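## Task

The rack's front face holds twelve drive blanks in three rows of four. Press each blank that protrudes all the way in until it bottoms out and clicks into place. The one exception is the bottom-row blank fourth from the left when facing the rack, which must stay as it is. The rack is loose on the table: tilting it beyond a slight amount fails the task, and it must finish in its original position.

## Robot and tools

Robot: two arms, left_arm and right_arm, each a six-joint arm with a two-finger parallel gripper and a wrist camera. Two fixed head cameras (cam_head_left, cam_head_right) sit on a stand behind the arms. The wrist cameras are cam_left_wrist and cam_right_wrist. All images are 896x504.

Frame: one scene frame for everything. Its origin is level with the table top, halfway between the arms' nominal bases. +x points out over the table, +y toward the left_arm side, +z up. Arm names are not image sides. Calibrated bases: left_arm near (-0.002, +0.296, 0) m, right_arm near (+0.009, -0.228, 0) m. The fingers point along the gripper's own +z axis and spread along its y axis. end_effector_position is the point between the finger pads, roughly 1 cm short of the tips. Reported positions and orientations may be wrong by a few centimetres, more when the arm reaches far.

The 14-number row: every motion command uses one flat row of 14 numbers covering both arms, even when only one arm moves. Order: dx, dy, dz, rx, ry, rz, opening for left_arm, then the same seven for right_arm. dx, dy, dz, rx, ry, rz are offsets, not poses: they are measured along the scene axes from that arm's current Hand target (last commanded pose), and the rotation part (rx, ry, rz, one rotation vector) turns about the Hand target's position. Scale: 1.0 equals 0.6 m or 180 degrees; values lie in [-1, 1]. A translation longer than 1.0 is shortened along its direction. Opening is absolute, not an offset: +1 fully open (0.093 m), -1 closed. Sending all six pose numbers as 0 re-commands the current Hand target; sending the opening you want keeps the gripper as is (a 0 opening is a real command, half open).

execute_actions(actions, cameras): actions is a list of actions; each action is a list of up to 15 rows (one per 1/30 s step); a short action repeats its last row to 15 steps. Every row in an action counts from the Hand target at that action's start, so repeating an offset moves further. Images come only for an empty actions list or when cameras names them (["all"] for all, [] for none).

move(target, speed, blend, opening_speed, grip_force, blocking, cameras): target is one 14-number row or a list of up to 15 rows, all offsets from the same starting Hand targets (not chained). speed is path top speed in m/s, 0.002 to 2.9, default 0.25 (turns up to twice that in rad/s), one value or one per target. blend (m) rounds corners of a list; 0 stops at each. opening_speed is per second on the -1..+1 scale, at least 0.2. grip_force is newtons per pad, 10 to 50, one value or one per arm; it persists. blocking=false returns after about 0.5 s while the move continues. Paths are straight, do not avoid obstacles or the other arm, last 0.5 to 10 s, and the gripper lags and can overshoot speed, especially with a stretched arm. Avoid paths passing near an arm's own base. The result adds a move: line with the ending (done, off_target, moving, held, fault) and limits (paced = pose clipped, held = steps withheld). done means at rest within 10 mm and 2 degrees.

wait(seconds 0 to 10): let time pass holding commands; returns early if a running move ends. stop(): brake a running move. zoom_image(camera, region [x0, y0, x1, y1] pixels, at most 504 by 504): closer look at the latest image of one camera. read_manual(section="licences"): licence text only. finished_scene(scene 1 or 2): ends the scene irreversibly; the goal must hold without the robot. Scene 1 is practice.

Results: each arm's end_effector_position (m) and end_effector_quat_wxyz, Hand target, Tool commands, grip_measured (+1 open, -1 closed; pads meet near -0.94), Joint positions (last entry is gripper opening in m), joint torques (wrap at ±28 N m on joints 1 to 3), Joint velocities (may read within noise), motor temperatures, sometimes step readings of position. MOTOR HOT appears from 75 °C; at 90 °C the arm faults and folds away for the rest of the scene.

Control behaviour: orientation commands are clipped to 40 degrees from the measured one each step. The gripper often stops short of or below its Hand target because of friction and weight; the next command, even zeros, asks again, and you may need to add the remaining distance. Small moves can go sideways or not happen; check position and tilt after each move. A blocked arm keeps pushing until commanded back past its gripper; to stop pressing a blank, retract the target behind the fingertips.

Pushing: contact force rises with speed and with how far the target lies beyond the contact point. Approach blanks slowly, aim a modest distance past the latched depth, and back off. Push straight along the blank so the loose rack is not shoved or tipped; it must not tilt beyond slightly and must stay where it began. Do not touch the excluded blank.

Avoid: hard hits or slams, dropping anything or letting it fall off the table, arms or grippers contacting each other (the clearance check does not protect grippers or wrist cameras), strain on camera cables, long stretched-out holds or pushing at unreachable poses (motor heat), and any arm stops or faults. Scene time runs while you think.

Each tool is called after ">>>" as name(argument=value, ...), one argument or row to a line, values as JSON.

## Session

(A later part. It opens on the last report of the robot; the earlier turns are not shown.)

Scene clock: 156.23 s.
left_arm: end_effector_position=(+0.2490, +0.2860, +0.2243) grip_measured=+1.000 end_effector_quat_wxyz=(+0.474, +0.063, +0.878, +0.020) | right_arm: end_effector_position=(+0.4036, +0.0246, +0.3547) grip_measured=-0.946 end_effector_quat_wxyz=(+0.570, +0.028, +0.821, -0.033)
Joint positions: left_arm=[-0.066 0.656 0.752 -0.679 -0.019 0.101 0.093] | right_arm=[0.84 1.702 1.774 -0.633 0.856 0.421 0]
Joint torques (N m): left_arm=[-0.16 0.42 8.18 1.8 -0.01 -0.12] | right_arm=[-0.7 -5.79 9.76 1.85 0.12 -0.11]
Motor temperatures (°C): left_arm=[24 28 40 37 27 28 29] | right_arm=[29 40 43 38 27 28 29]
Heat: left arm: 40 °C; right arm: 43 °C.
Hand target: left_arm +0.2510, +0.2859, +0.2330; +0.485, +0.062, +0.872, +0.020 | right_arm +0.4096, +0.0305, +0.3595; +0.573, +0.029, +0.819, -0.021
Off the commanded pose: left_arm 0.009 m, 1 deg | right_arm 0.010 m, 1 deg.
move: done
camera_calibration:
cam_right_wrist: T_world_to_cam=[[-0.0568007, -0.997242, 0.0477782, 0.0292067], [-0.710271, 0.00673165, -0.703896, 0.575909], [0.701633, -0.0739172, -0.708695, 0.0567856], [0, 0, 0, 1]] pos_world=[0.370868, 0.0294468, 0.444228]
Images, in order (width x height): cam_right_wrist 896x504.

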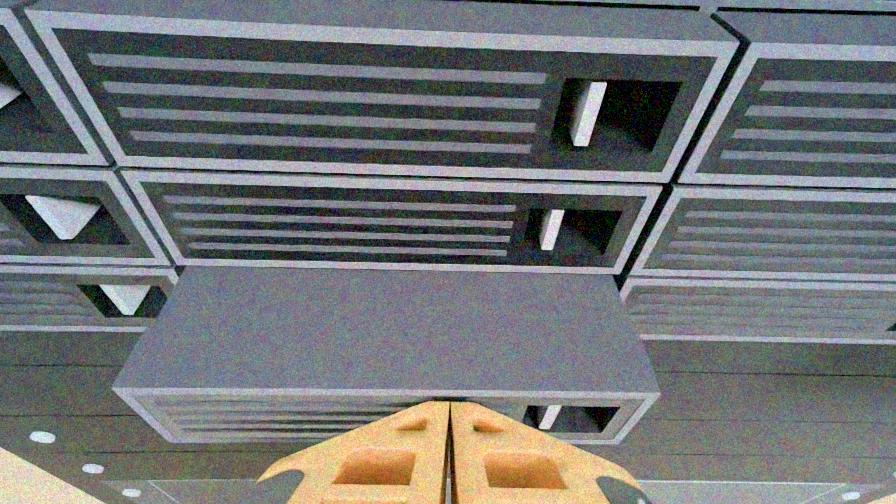

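>>> move(
  target=[
    [0,0,0,0,0,0,1,-0.03,0.015,-0.002,0,0,0,-0.95],
    [0,0,0,0,0,0,1,-0.03,0.026,-0.003,0,0,0,-0.95],
    [0,0,0,0,0,0,1,0.088,0.02,-0.003,0,0,0,-0.95],
  ],
  cameras=["cam_right_wrist"],
  speed=[0.1,0.1,0.05],
)

Scene clock: 164.60 s.
left_arm: end_effector_position=(+0.2490, +0.2860, +0.2243) grip_measured=+1.000 end_effector_quat_wxyz=(+0.474, +0.063, +0.878, +0.020) | right_arm: end_effector_position=(+0.4380, +0.0371, +0.3552) grip_measured=-0.946 end_effector_quat_wxyz=(+0.561, +0.015, +0.826, -0.044)
Joint positions: left_arm=[-0.066 0.656 0.752 -0.679 -0.019 0.101 0.093] | right_arm=[0.794 1.847 1.967 -0.68 0.812 0.367 0]
Joint torques (N m): left_arm=[-0.17 0.31 8.14 1.76 0.03 -0.12] | right_arm=[-3.69 -4.81 9.94 2.52 -0.1 -0.02]
Heat: left arm: 40 °C; right arm: 45 °C.
Hand target: left_arm +0.2510, +0.2859, +0.2330; +0.485, +0.062, +0.872, +0.020 | right_arm +0.4624, +0.0425, +0.3576; +0.573, +0.029, +0.819, -0.021
Off the commanded pose: left_arm 0.009 m, 1 deg | right_arm 0.025 m, 4 deg.
move: off_target (right_arm)
camera_calibration:
cam_right_wrist: T_world_to_cam=[[-0.0458675, -0.995548, 0.0823412, 0.0263925], [-0.725206, -0.0235028, -0.688131, 0.602733], [0.687003, -0.0912771, -0.720899, 0.0453041], [0, 0, 0, 1]] pos_world=[0.407192, 0.0445762, 0.445246]
Images, in order (width x height): cam_right_wrist 896x504.

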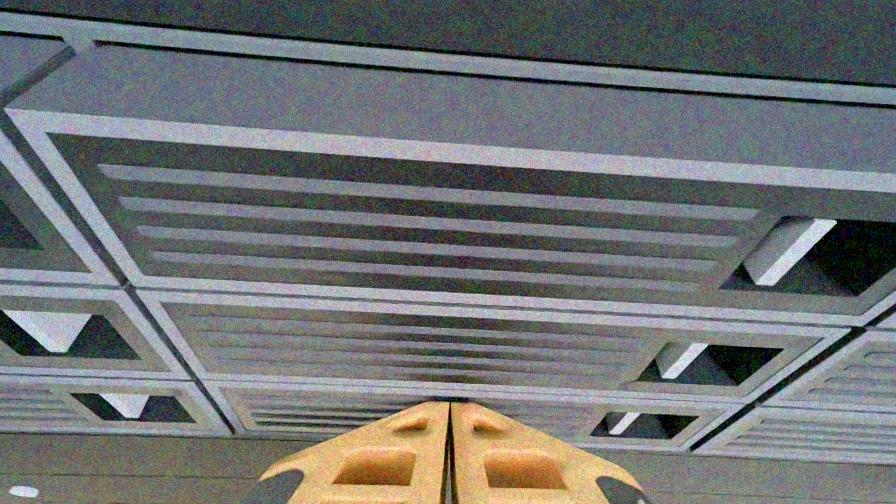

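>>> move(
  target=[
    [0,0,0,0,0,0,1,-0.187,0.005,0,0,0,0,-0.95],
    [0,0,0,0,0,0,1,-0.187,-0.371,0.057,0,0,0,-0.95],
  ],
  cameras=["all"],
  speed=0.2,
  blend=[0.02,0],
)

Scene clock: 172.83 s.
left_arm: end_effector_position=(+0.2490, +0.2860, +0.2243) grip_measured=+1.000 end_effector_quat_wxyz=(+0.474, +0.063, +0.878, +0.020) | right_arm: end_effector_position=(+0.3502, -0.1807, +0.3946) grip_measured=-0.946 end_effector_quat_wxyz=(+0.573, +0.035, +0.818, -0.024)
Joint positions: left_arm=[-0.066 0.656 0.752 -0.679 -0.019 0.101 0.093] | right_arm=[0.315 1.126 1.416 -0.667 0.379 0.146 0]
Joint torques (N m): left_arm=[-0.12 0.42 8.16 1.78 0 -0.12] | right_arm=[-0.91 -2.96 5.38 2.13 -0.11 -0.02]
Heat: left arm: 40 °C; right arm: 45 °C.
Hand target: left_arm +0.2510, +0.2859, +0.2330; +0.485, +0.062, +0.872, +0.020 | right_arm +0.3503, -0.1802, +0.3918; +0.573, +0.029, +0.819, -0.021
Off the commanded pose: left_arm 0.009 m, 1 deg | right_arm 0.003 m, 1 deg.
move: done
camera_calibration:
cam_right_wrist: T_world_to_cam=[[-0.0578561, -0.997975, 0.0264305, -0.171886], [-0.703716, 0.0219894, -0.710141, 0.570398], [0.708122, -0.0596855, -0.703563, 0.105626], [0, 0, 0, 1]] pos_world=[0.316658, -0.177776, 0.48392]

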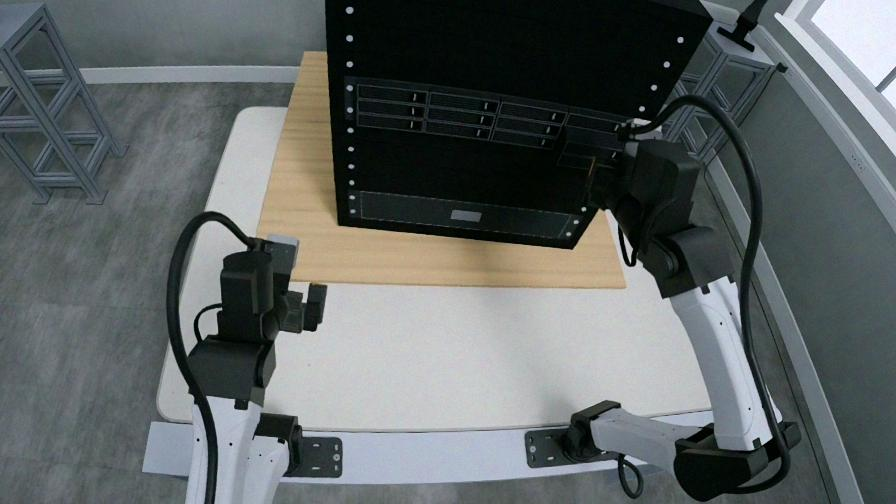

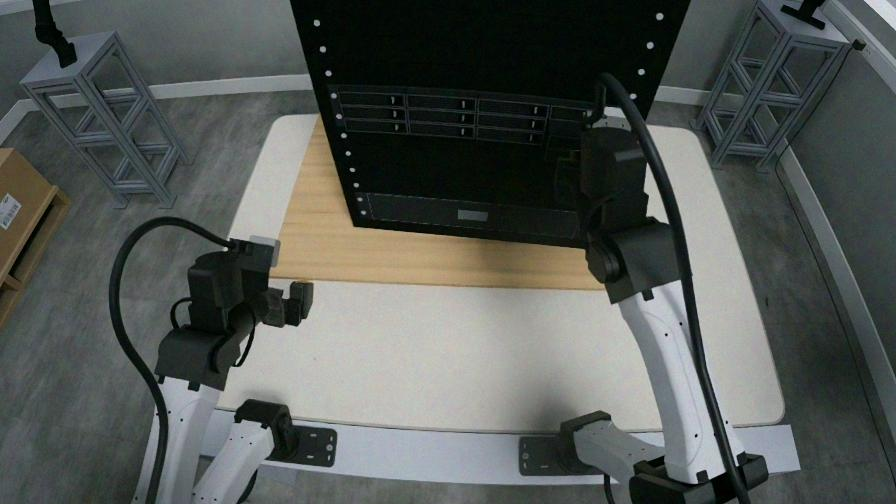

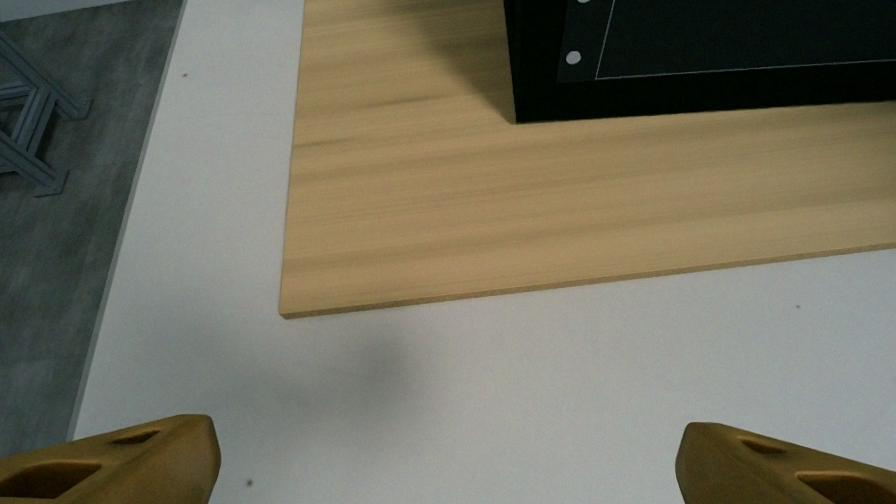

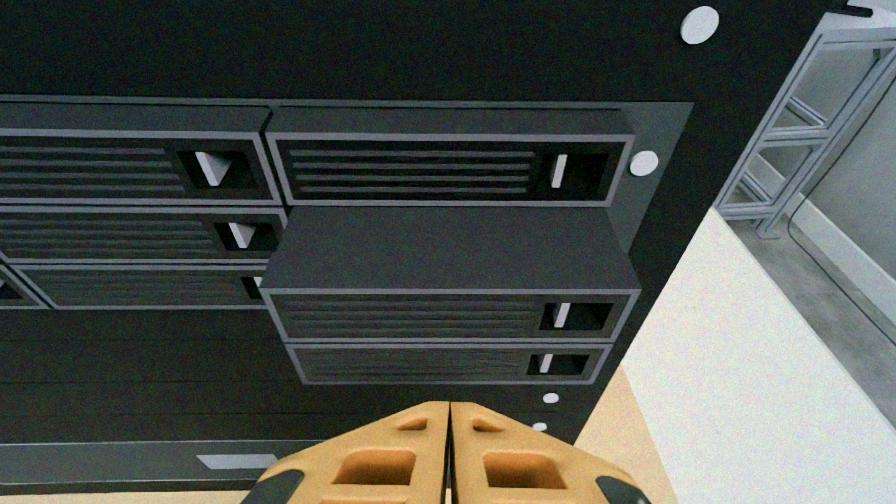

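>>> move(
  target=[
    [0,0,0,0,0,0,1,0.025,0.0,-0.012,0,0,0,-0.95],
    [0,0,0,0,0,0,1,0.075,-0.002,-0.01,0,0,0,-0.95],
  ],
  cameras=["cam_right_wrist"],
  speed=[0.1,0.05],
)

Scene clock: 179.97 s.
left_arm: end_effector_position=(+0.2490, +0.2860, +0.2243) grip_measured=+1.000 end_effector_quat_wxyz=(+0.474, +0.063, +0.878, +0.020) | right_arm: end_effector_position=(+0.3904, -0.1829, +0.3733) grip_measured=-0.946 end_effector_quat_wxyz=(+0.560, +0.032, +0.827, -0.028)
Joint positions: left_arm=[-0.066 0.656 0.752 -0.679 -0.019 0.101 0.093] | right_arm=[0.252 1.238 1.412 -0.575 0.32 0.121 0]
Joint torques (N m): left_arm=[-0.13 0.38 8.17 1.83 0.01 -0.16] | right_arm=[-0.94 -2.54 9.81 2.16 -0.1 -0.06]
Heat: left arm: 41 °C; right arm: 44 °C.
Hand target: left_arm +0.2510, +0.2859, +0.2330; +0.485, +0.062, +0.872, +0.020 | right_arm +0.3953, -0.1813, +0.3859; +0.573, +0.029, +0.819, -0.021
Off the commanded pose: left_arm 0.009 m, 1 deg | right_arm 0.014 m, 2 deg.
move: off_target (right_arm)
camera_calibration:
cam_right_wrist: T_world_to_cam=[[-0.0568557, -0.9977, 0.036916, -0.175419], [-0.725687, 0.0159037, -0.687842, 0.582791], [0.685672, -0.0658972, -0.724921, 0.0776708], [0, 0, 0, 1]] pos_world=[0.359693, -0.179166, 0.463649]
Images, in order (width x height): cam_right_wrist 896x504.

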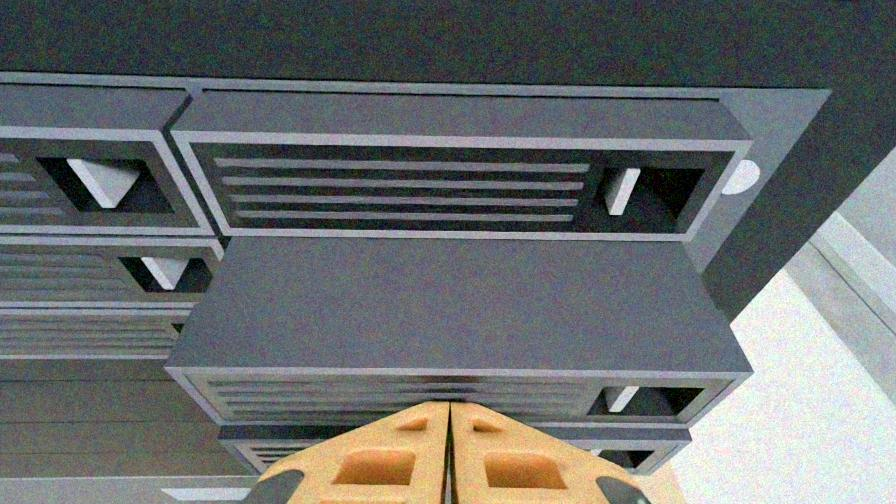

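>>> move(
  target=[
    [0,0,0,0,0,0,1,-0.015,0.0,0.005,0,0,0,-0.95],
    [0,0,0,0,0,0,1,-0.015,0.0,0.017,0,0,0,-0.95],
  ],
  cameras=["cam_right_wrist"],
  speed=[0.05,0.05],
)

Scene clock: 189.70 s.
left_arm: end_effector_position=(+0.2490, +0.2860, +0.2243) grip_measured=+1.000 end_effector_quat_wxyz=(+0.474, +0.063, +0.878, +0.020) | right_arm: end_effector_position=(+0.3880, -0.1835, +0.3881) grip_measured=-0.946 end_effector_quat_wxyz=(+0.570, +0.034, +0.821, -0.026)
Joint positions: left_arm=[-0.066 0.656 0.752 -0.679 -0.019 0.101 0.093] | right_arm=[0.252 1.238 1.455 -0.595 0.32 0.121 0]
Joint torques (N m): left_arm=[-0.05 0.46 8.1 1.79 0 -0.11] | right_arm=[0.01 -3.36 9.24 1.91 0.01 -0.02]
Heat: left arm: 41 °C; right arm: 44 °C.
Hand target: left_arm +0.2510, +0.2859, +0.2330; +0.485, +0.062, +0.872, +0.020 | right_arm +0.3863, -0.1814, +0.3960; +0.573, +0.029, +0.819, -0.021
Off the commanded pose: left_arm 0.009 m, 1 deg | right_arm 0.008 m, 1 deg.
move: done
camera_calibration:
cam_right_wrist: T_world_to_cam=[[-0.0576107, -0.997895, 0.0297731, -0.17365], [-0.709999, 0.0199878, -0.703919, 0.592125], [0.701843, -0.0616921, -0.709656, 0.0785593], [0, 0, 0, 1]] pos_world=[0.355268, -0.180273, 0.477728]
Images, in order (width x height): cam_right_wrist 896x504.

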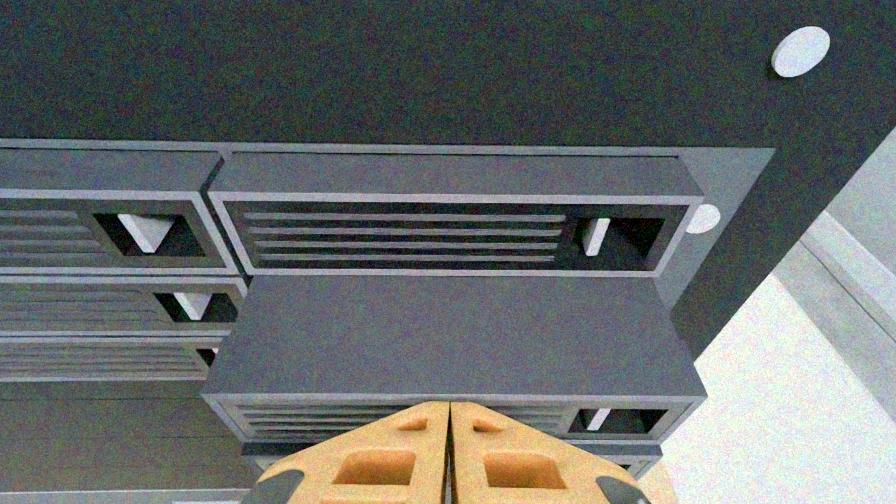

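>>> move(
  target=[0,0,0,0,0,0,1,0.055,-0.002,-0.002,0,0,0,-0.95],
  cameras=["cam_right_wrist"],
  speed=0.05,
)

Scene clock: 194.13 s.
left_arm: end_effector_position=(+0.2490, +0.2860, +0.2243) grip_measured=+1.000 end_effector_quat_wxyz=(+0.474, +0.063, +0.878, +0.020) | right_arm: end_effector_position=(+0.4140, -0.1836, +0.3835) grip_measured=-0.946 end_effector_quat_wxyz=(+0.561, +0.032, +0.826, -0.027)
Joint positions: left_arm=[-0.066 0.656 0.752 -0.679 -0.019 0.101 0.093] | right_arm=[0.225 1.331 1.516 -0.58 0.294 0.111 0]
Joint torques (N m): left_arm=[-0.06 0.4 8.1 1.84 0.04 -0.09] | right_arm=[-0.92 -3.12 9.69 2.19 -0.08 -0.06]
Motor temperatures (°C): left_arm=[24 28 41 38 27 27 29] | right_arm=[29 35 45 41 27 28 29]
Heat: left arm: 41 °C; right arm: 45 °C.
Hand target: left_arm +0.2510, +0.2859, +0.2330; +0.485, +0.062, +0.872, +0.020 | right_arm +0.4193, -0.1825, +0.3948; +0.573, +0.029, +0.819, -0.021
Off the commanded pose: left_arm 0.009 m, 1 deg | right_arm 0.013 m, 2 deg.
move: off_target (right_arm)
camera_calibration:
cam_right_wrist: T_world_to_cam=[[-0.0564317, -0.997796, 0.0349132, -0.174593], [-0.723804, 0.0167994, -0.689801, 0.607098], [0.687694, -0.064197, -0.723157, 0.0675843], [0, 0, 0, 1]] pos_world=[0.38309, -0.180069, 0.473747]
Images, in order (width x height): cam_right_wrist 896x504.

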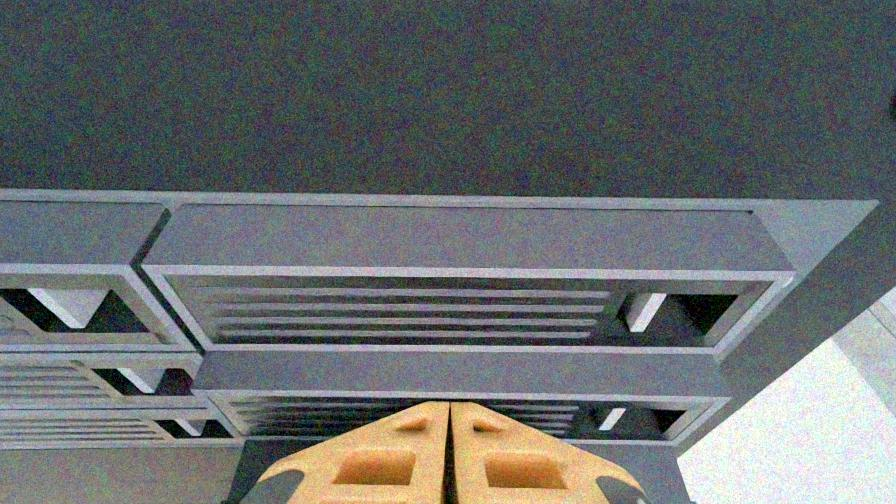

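>>> move(
  target=[0,0,0,0,0,0,1,0.052,-0.002,0.006,0,0,0,-0.95],
  cameras=["cam_right_wrist"],
  speed=0.05,
)

Scene clock: 198.40 s.
left_arm: end_effector_position=(+0.2490, +0.2860, +0.2243) grip_measured=+1.000 end_effector_quat_wxyz=(+0.474, +0.063, +0.878, +0.020) | right_arm: end_effector_position=(+0.4240, -0.1844, +0.3851) grip_measured=-0.946 end_effector_quat_wxyz=(+0.543, +0.025, +0.839, -0.029)
Joint positions: left_arm=[-0.066 0.656 0.752 -0.679 -0.019 0.101 0.093] | right_arm=[0.207 1.397 1.616 -0.657 0.269 0.1 0]
Joint torques (N m): left_arm=[-0.08 0.23 8.12 1.79 -0.02 -0.11] | right_arm=[-1.87 -0.65 9.32 3.05 -0.11 -0.04]
Heat: left arm: 41 °C; right arm: 46 °C.
Hand target: left_arm +0.2510, +0.2859, +0.2330; +0.485, +0.062, +0.872, +0.020 | right_arm +0.4505, -0.1837, +0.3984; +0.573, +0.029, +0.819, -0.021
Off the commanded pose: left_arm 0.009 m, 1 deg | right_arm 0.030 m, 4 deg.
move: off_target (right_arm)
camera_calibration:
cam_right_wrist: T_world_to_cam=[[-0.0443946, -0.997961, 0.0458499, -0.184225], [-0.754296, 0.00339189, -0.656526, 0.612991], [0.655032, -0.0637306, -0.752908, 0.0872551], [0, 0, 0, 1]] pos_world=[0.397042, -0.180368, 0.476586]
Images, in order (width x height): cam_right_wrist 896x504.

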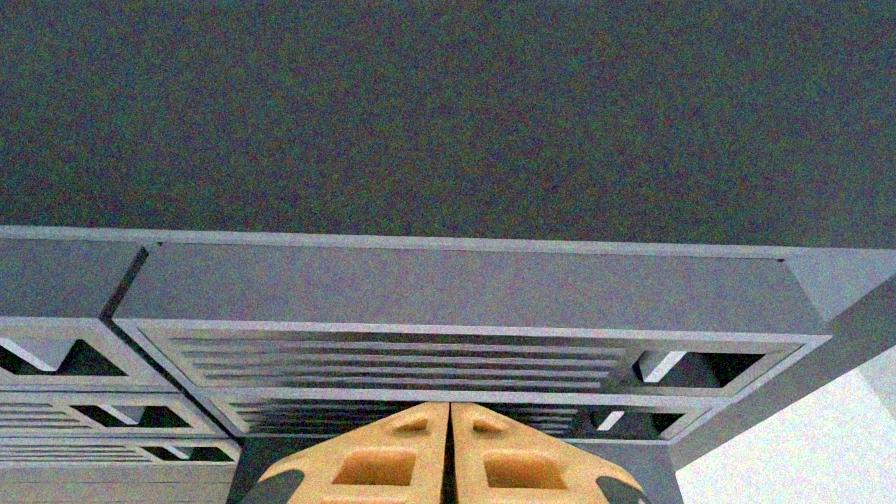

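>>> move(
  target=[0,0,0,0,0,0,1,0.013,0,0,0,0,0,-0.95],
  cameras=["cam_right_wrist"],
  speed=0.05,
)

>>> move(
  target=[0,0,0,0,0,0,1,-0.18,0,0.01,0,0,0,-0.95],
  cameras=["all"],
  speed=0.15,
)

Scene clock: 203.93 s.
left_arm: end_effector_position=(+0.2490, +0.2860, +0.2243) grip_measured=+1.000 end_effector_quat_wxyz=(+0.474, +0.063, +0.878, +0.020) | right_arm: end_effector_position=(+0.4243, -0.1845, +0.3852) grip_measured=-0.946 end_effector_quat_wxyz=(+0.537, +0.023, +0.843, -0.029)
Joint positions: left_arm=[-0.066 0.656 0.752 -0.679 -0.019 0.101 0.093] | right_arm=[0.205 1.408 1.639 -0.682 0.264 0.099 0]
Joint torques (N m): left_arm=[-0.1 0.42 8.08 1.78 0.02 -0.12] | right_arm=[-2.14 -0.09 8.81 3.31 -0.11 -0.04]
Heat: left arm: 41 °C; right arm: 47 °C.
Hand target: left_arm +0.2510, +0.2859, +0.2330; +0.485, +0.062, +0.872, +0.020 | right_arm +0.4582, -0.1837, +0.3985; +0.573, +0.029, +0.819, -0.021
Off the commanded pose: left_arm 0.009 m, 1 deg | right_arm 0.036 m, 5 deg.
move: off_target (right_arm)
camera_calibration:
cam_right_wrist: T_world_to_cam=[[-0.0409515, -0.997979, 0.0485806, -0.18685], [-0.763398, -0.000117547, -0.645928, 0.612421], [0.644629, -0.0635381, -0.761851, 0.0949542], [0, 0, 0, 1]] pos_world=[0.398659, -0.180367, 0.476998]
Images, in order (width x height): cam_right_wrist 896x504.

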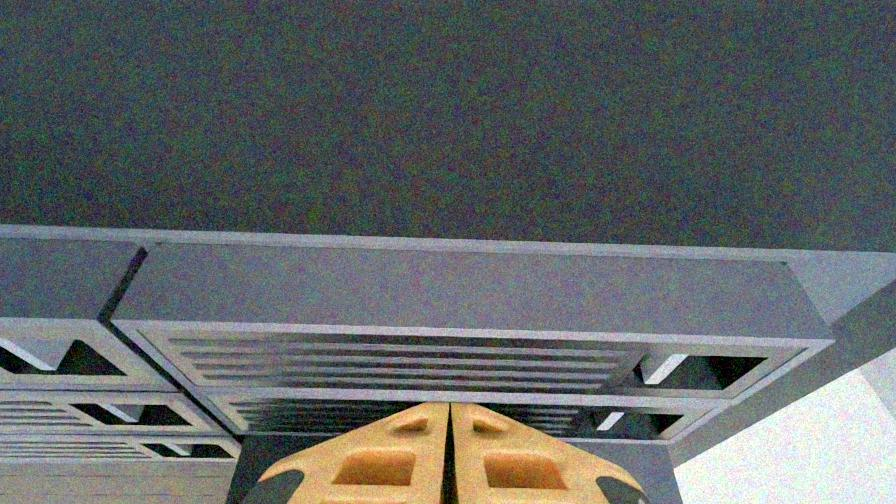

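Scene clock: 205.27 s.
left_arm: end_effector_position=(+0.2490, +0.2860, +0.2243) grip_measured=+1.000 end_effector_quat_wxyz=(+0.474, +0.063, +0.878, +0.020) | right_arm: end_effector_position=(+0.3516, -0.1834, +0.4130) grip_measured=-0.946 end_effector_quat_wxyz=(+0.583, +0.025, +0.812, -0.018)
Joint positions: left_arm=[-0.066 0.656 0.752 -0.679 -0.019 0.101 0.093] | right_arm=[0.284 1.142 1.481 -0.684 0.33 0.116 0]
Joint torques (N m): left_arm=[-0.14 0.36 8.05 1.79 -0.01 -0.11] | right_arm=[0.39 -2.52 5.48 1.83 0.22 0.15]
Heat: left arm: 41 °C; right arm: 47 °C.
Hand target: left_arm +0.2510, +0.2859, +0.2330; +0.485, +0.062, +0.872, +0.020 | right_arm +0.3503, -0.1838, +0.4046; +0.573, +0.029, +0.819, -0.021
Off the commanded pose: left_arm 0.009 m, 1 deg | right_arm 0.009 m, 1 deg.
move: done
camera_calibration:
cam_right_wrist: T_world_to_cam=[[-0.0346168, -0.999031, 0.027194, -0.183722], [-0.68695, 0.00402226, -0.726693, 0.582193], [0.725879, -0.0438368, -0.686424, 0.106969], [0, 0, 0, 1]] pos_world=[0.315931, -0.181197, 0.501497]

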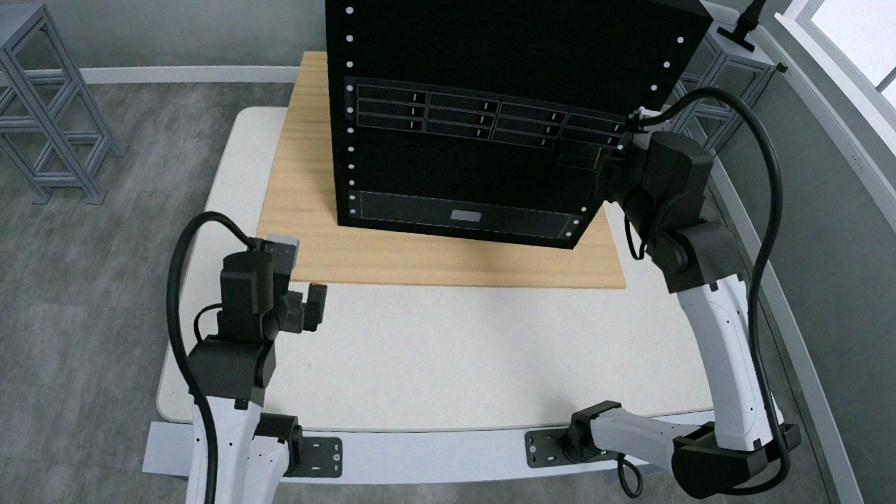

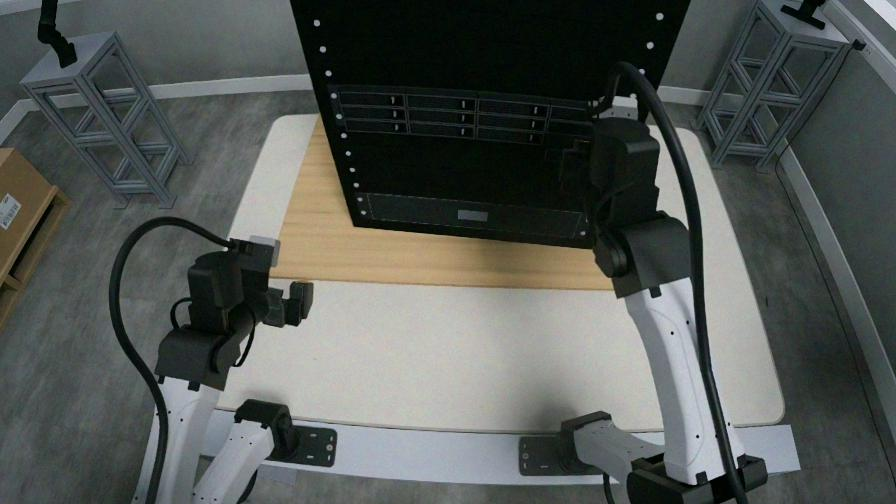

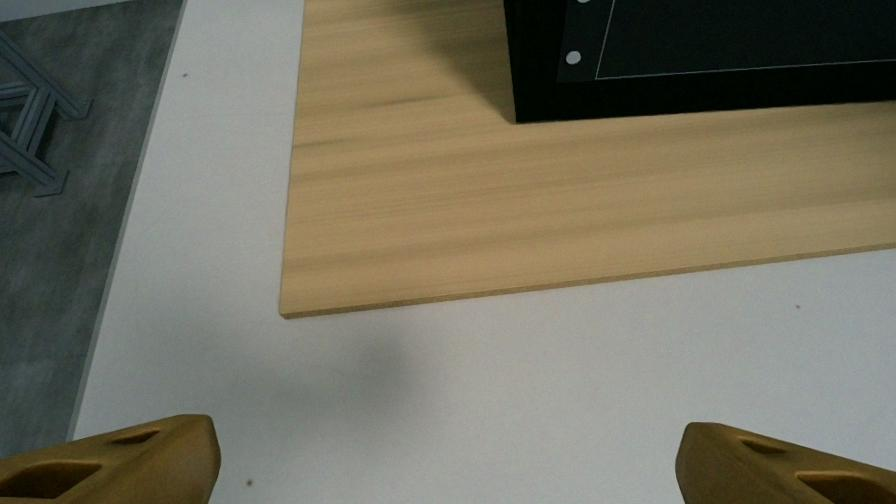

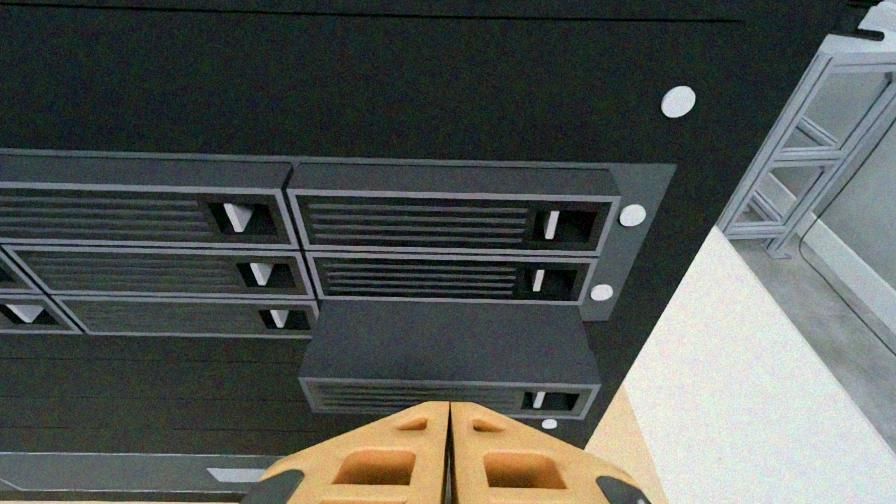

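>>> finished_scene(
  scene=1,
)

The scene is finished: the task was done.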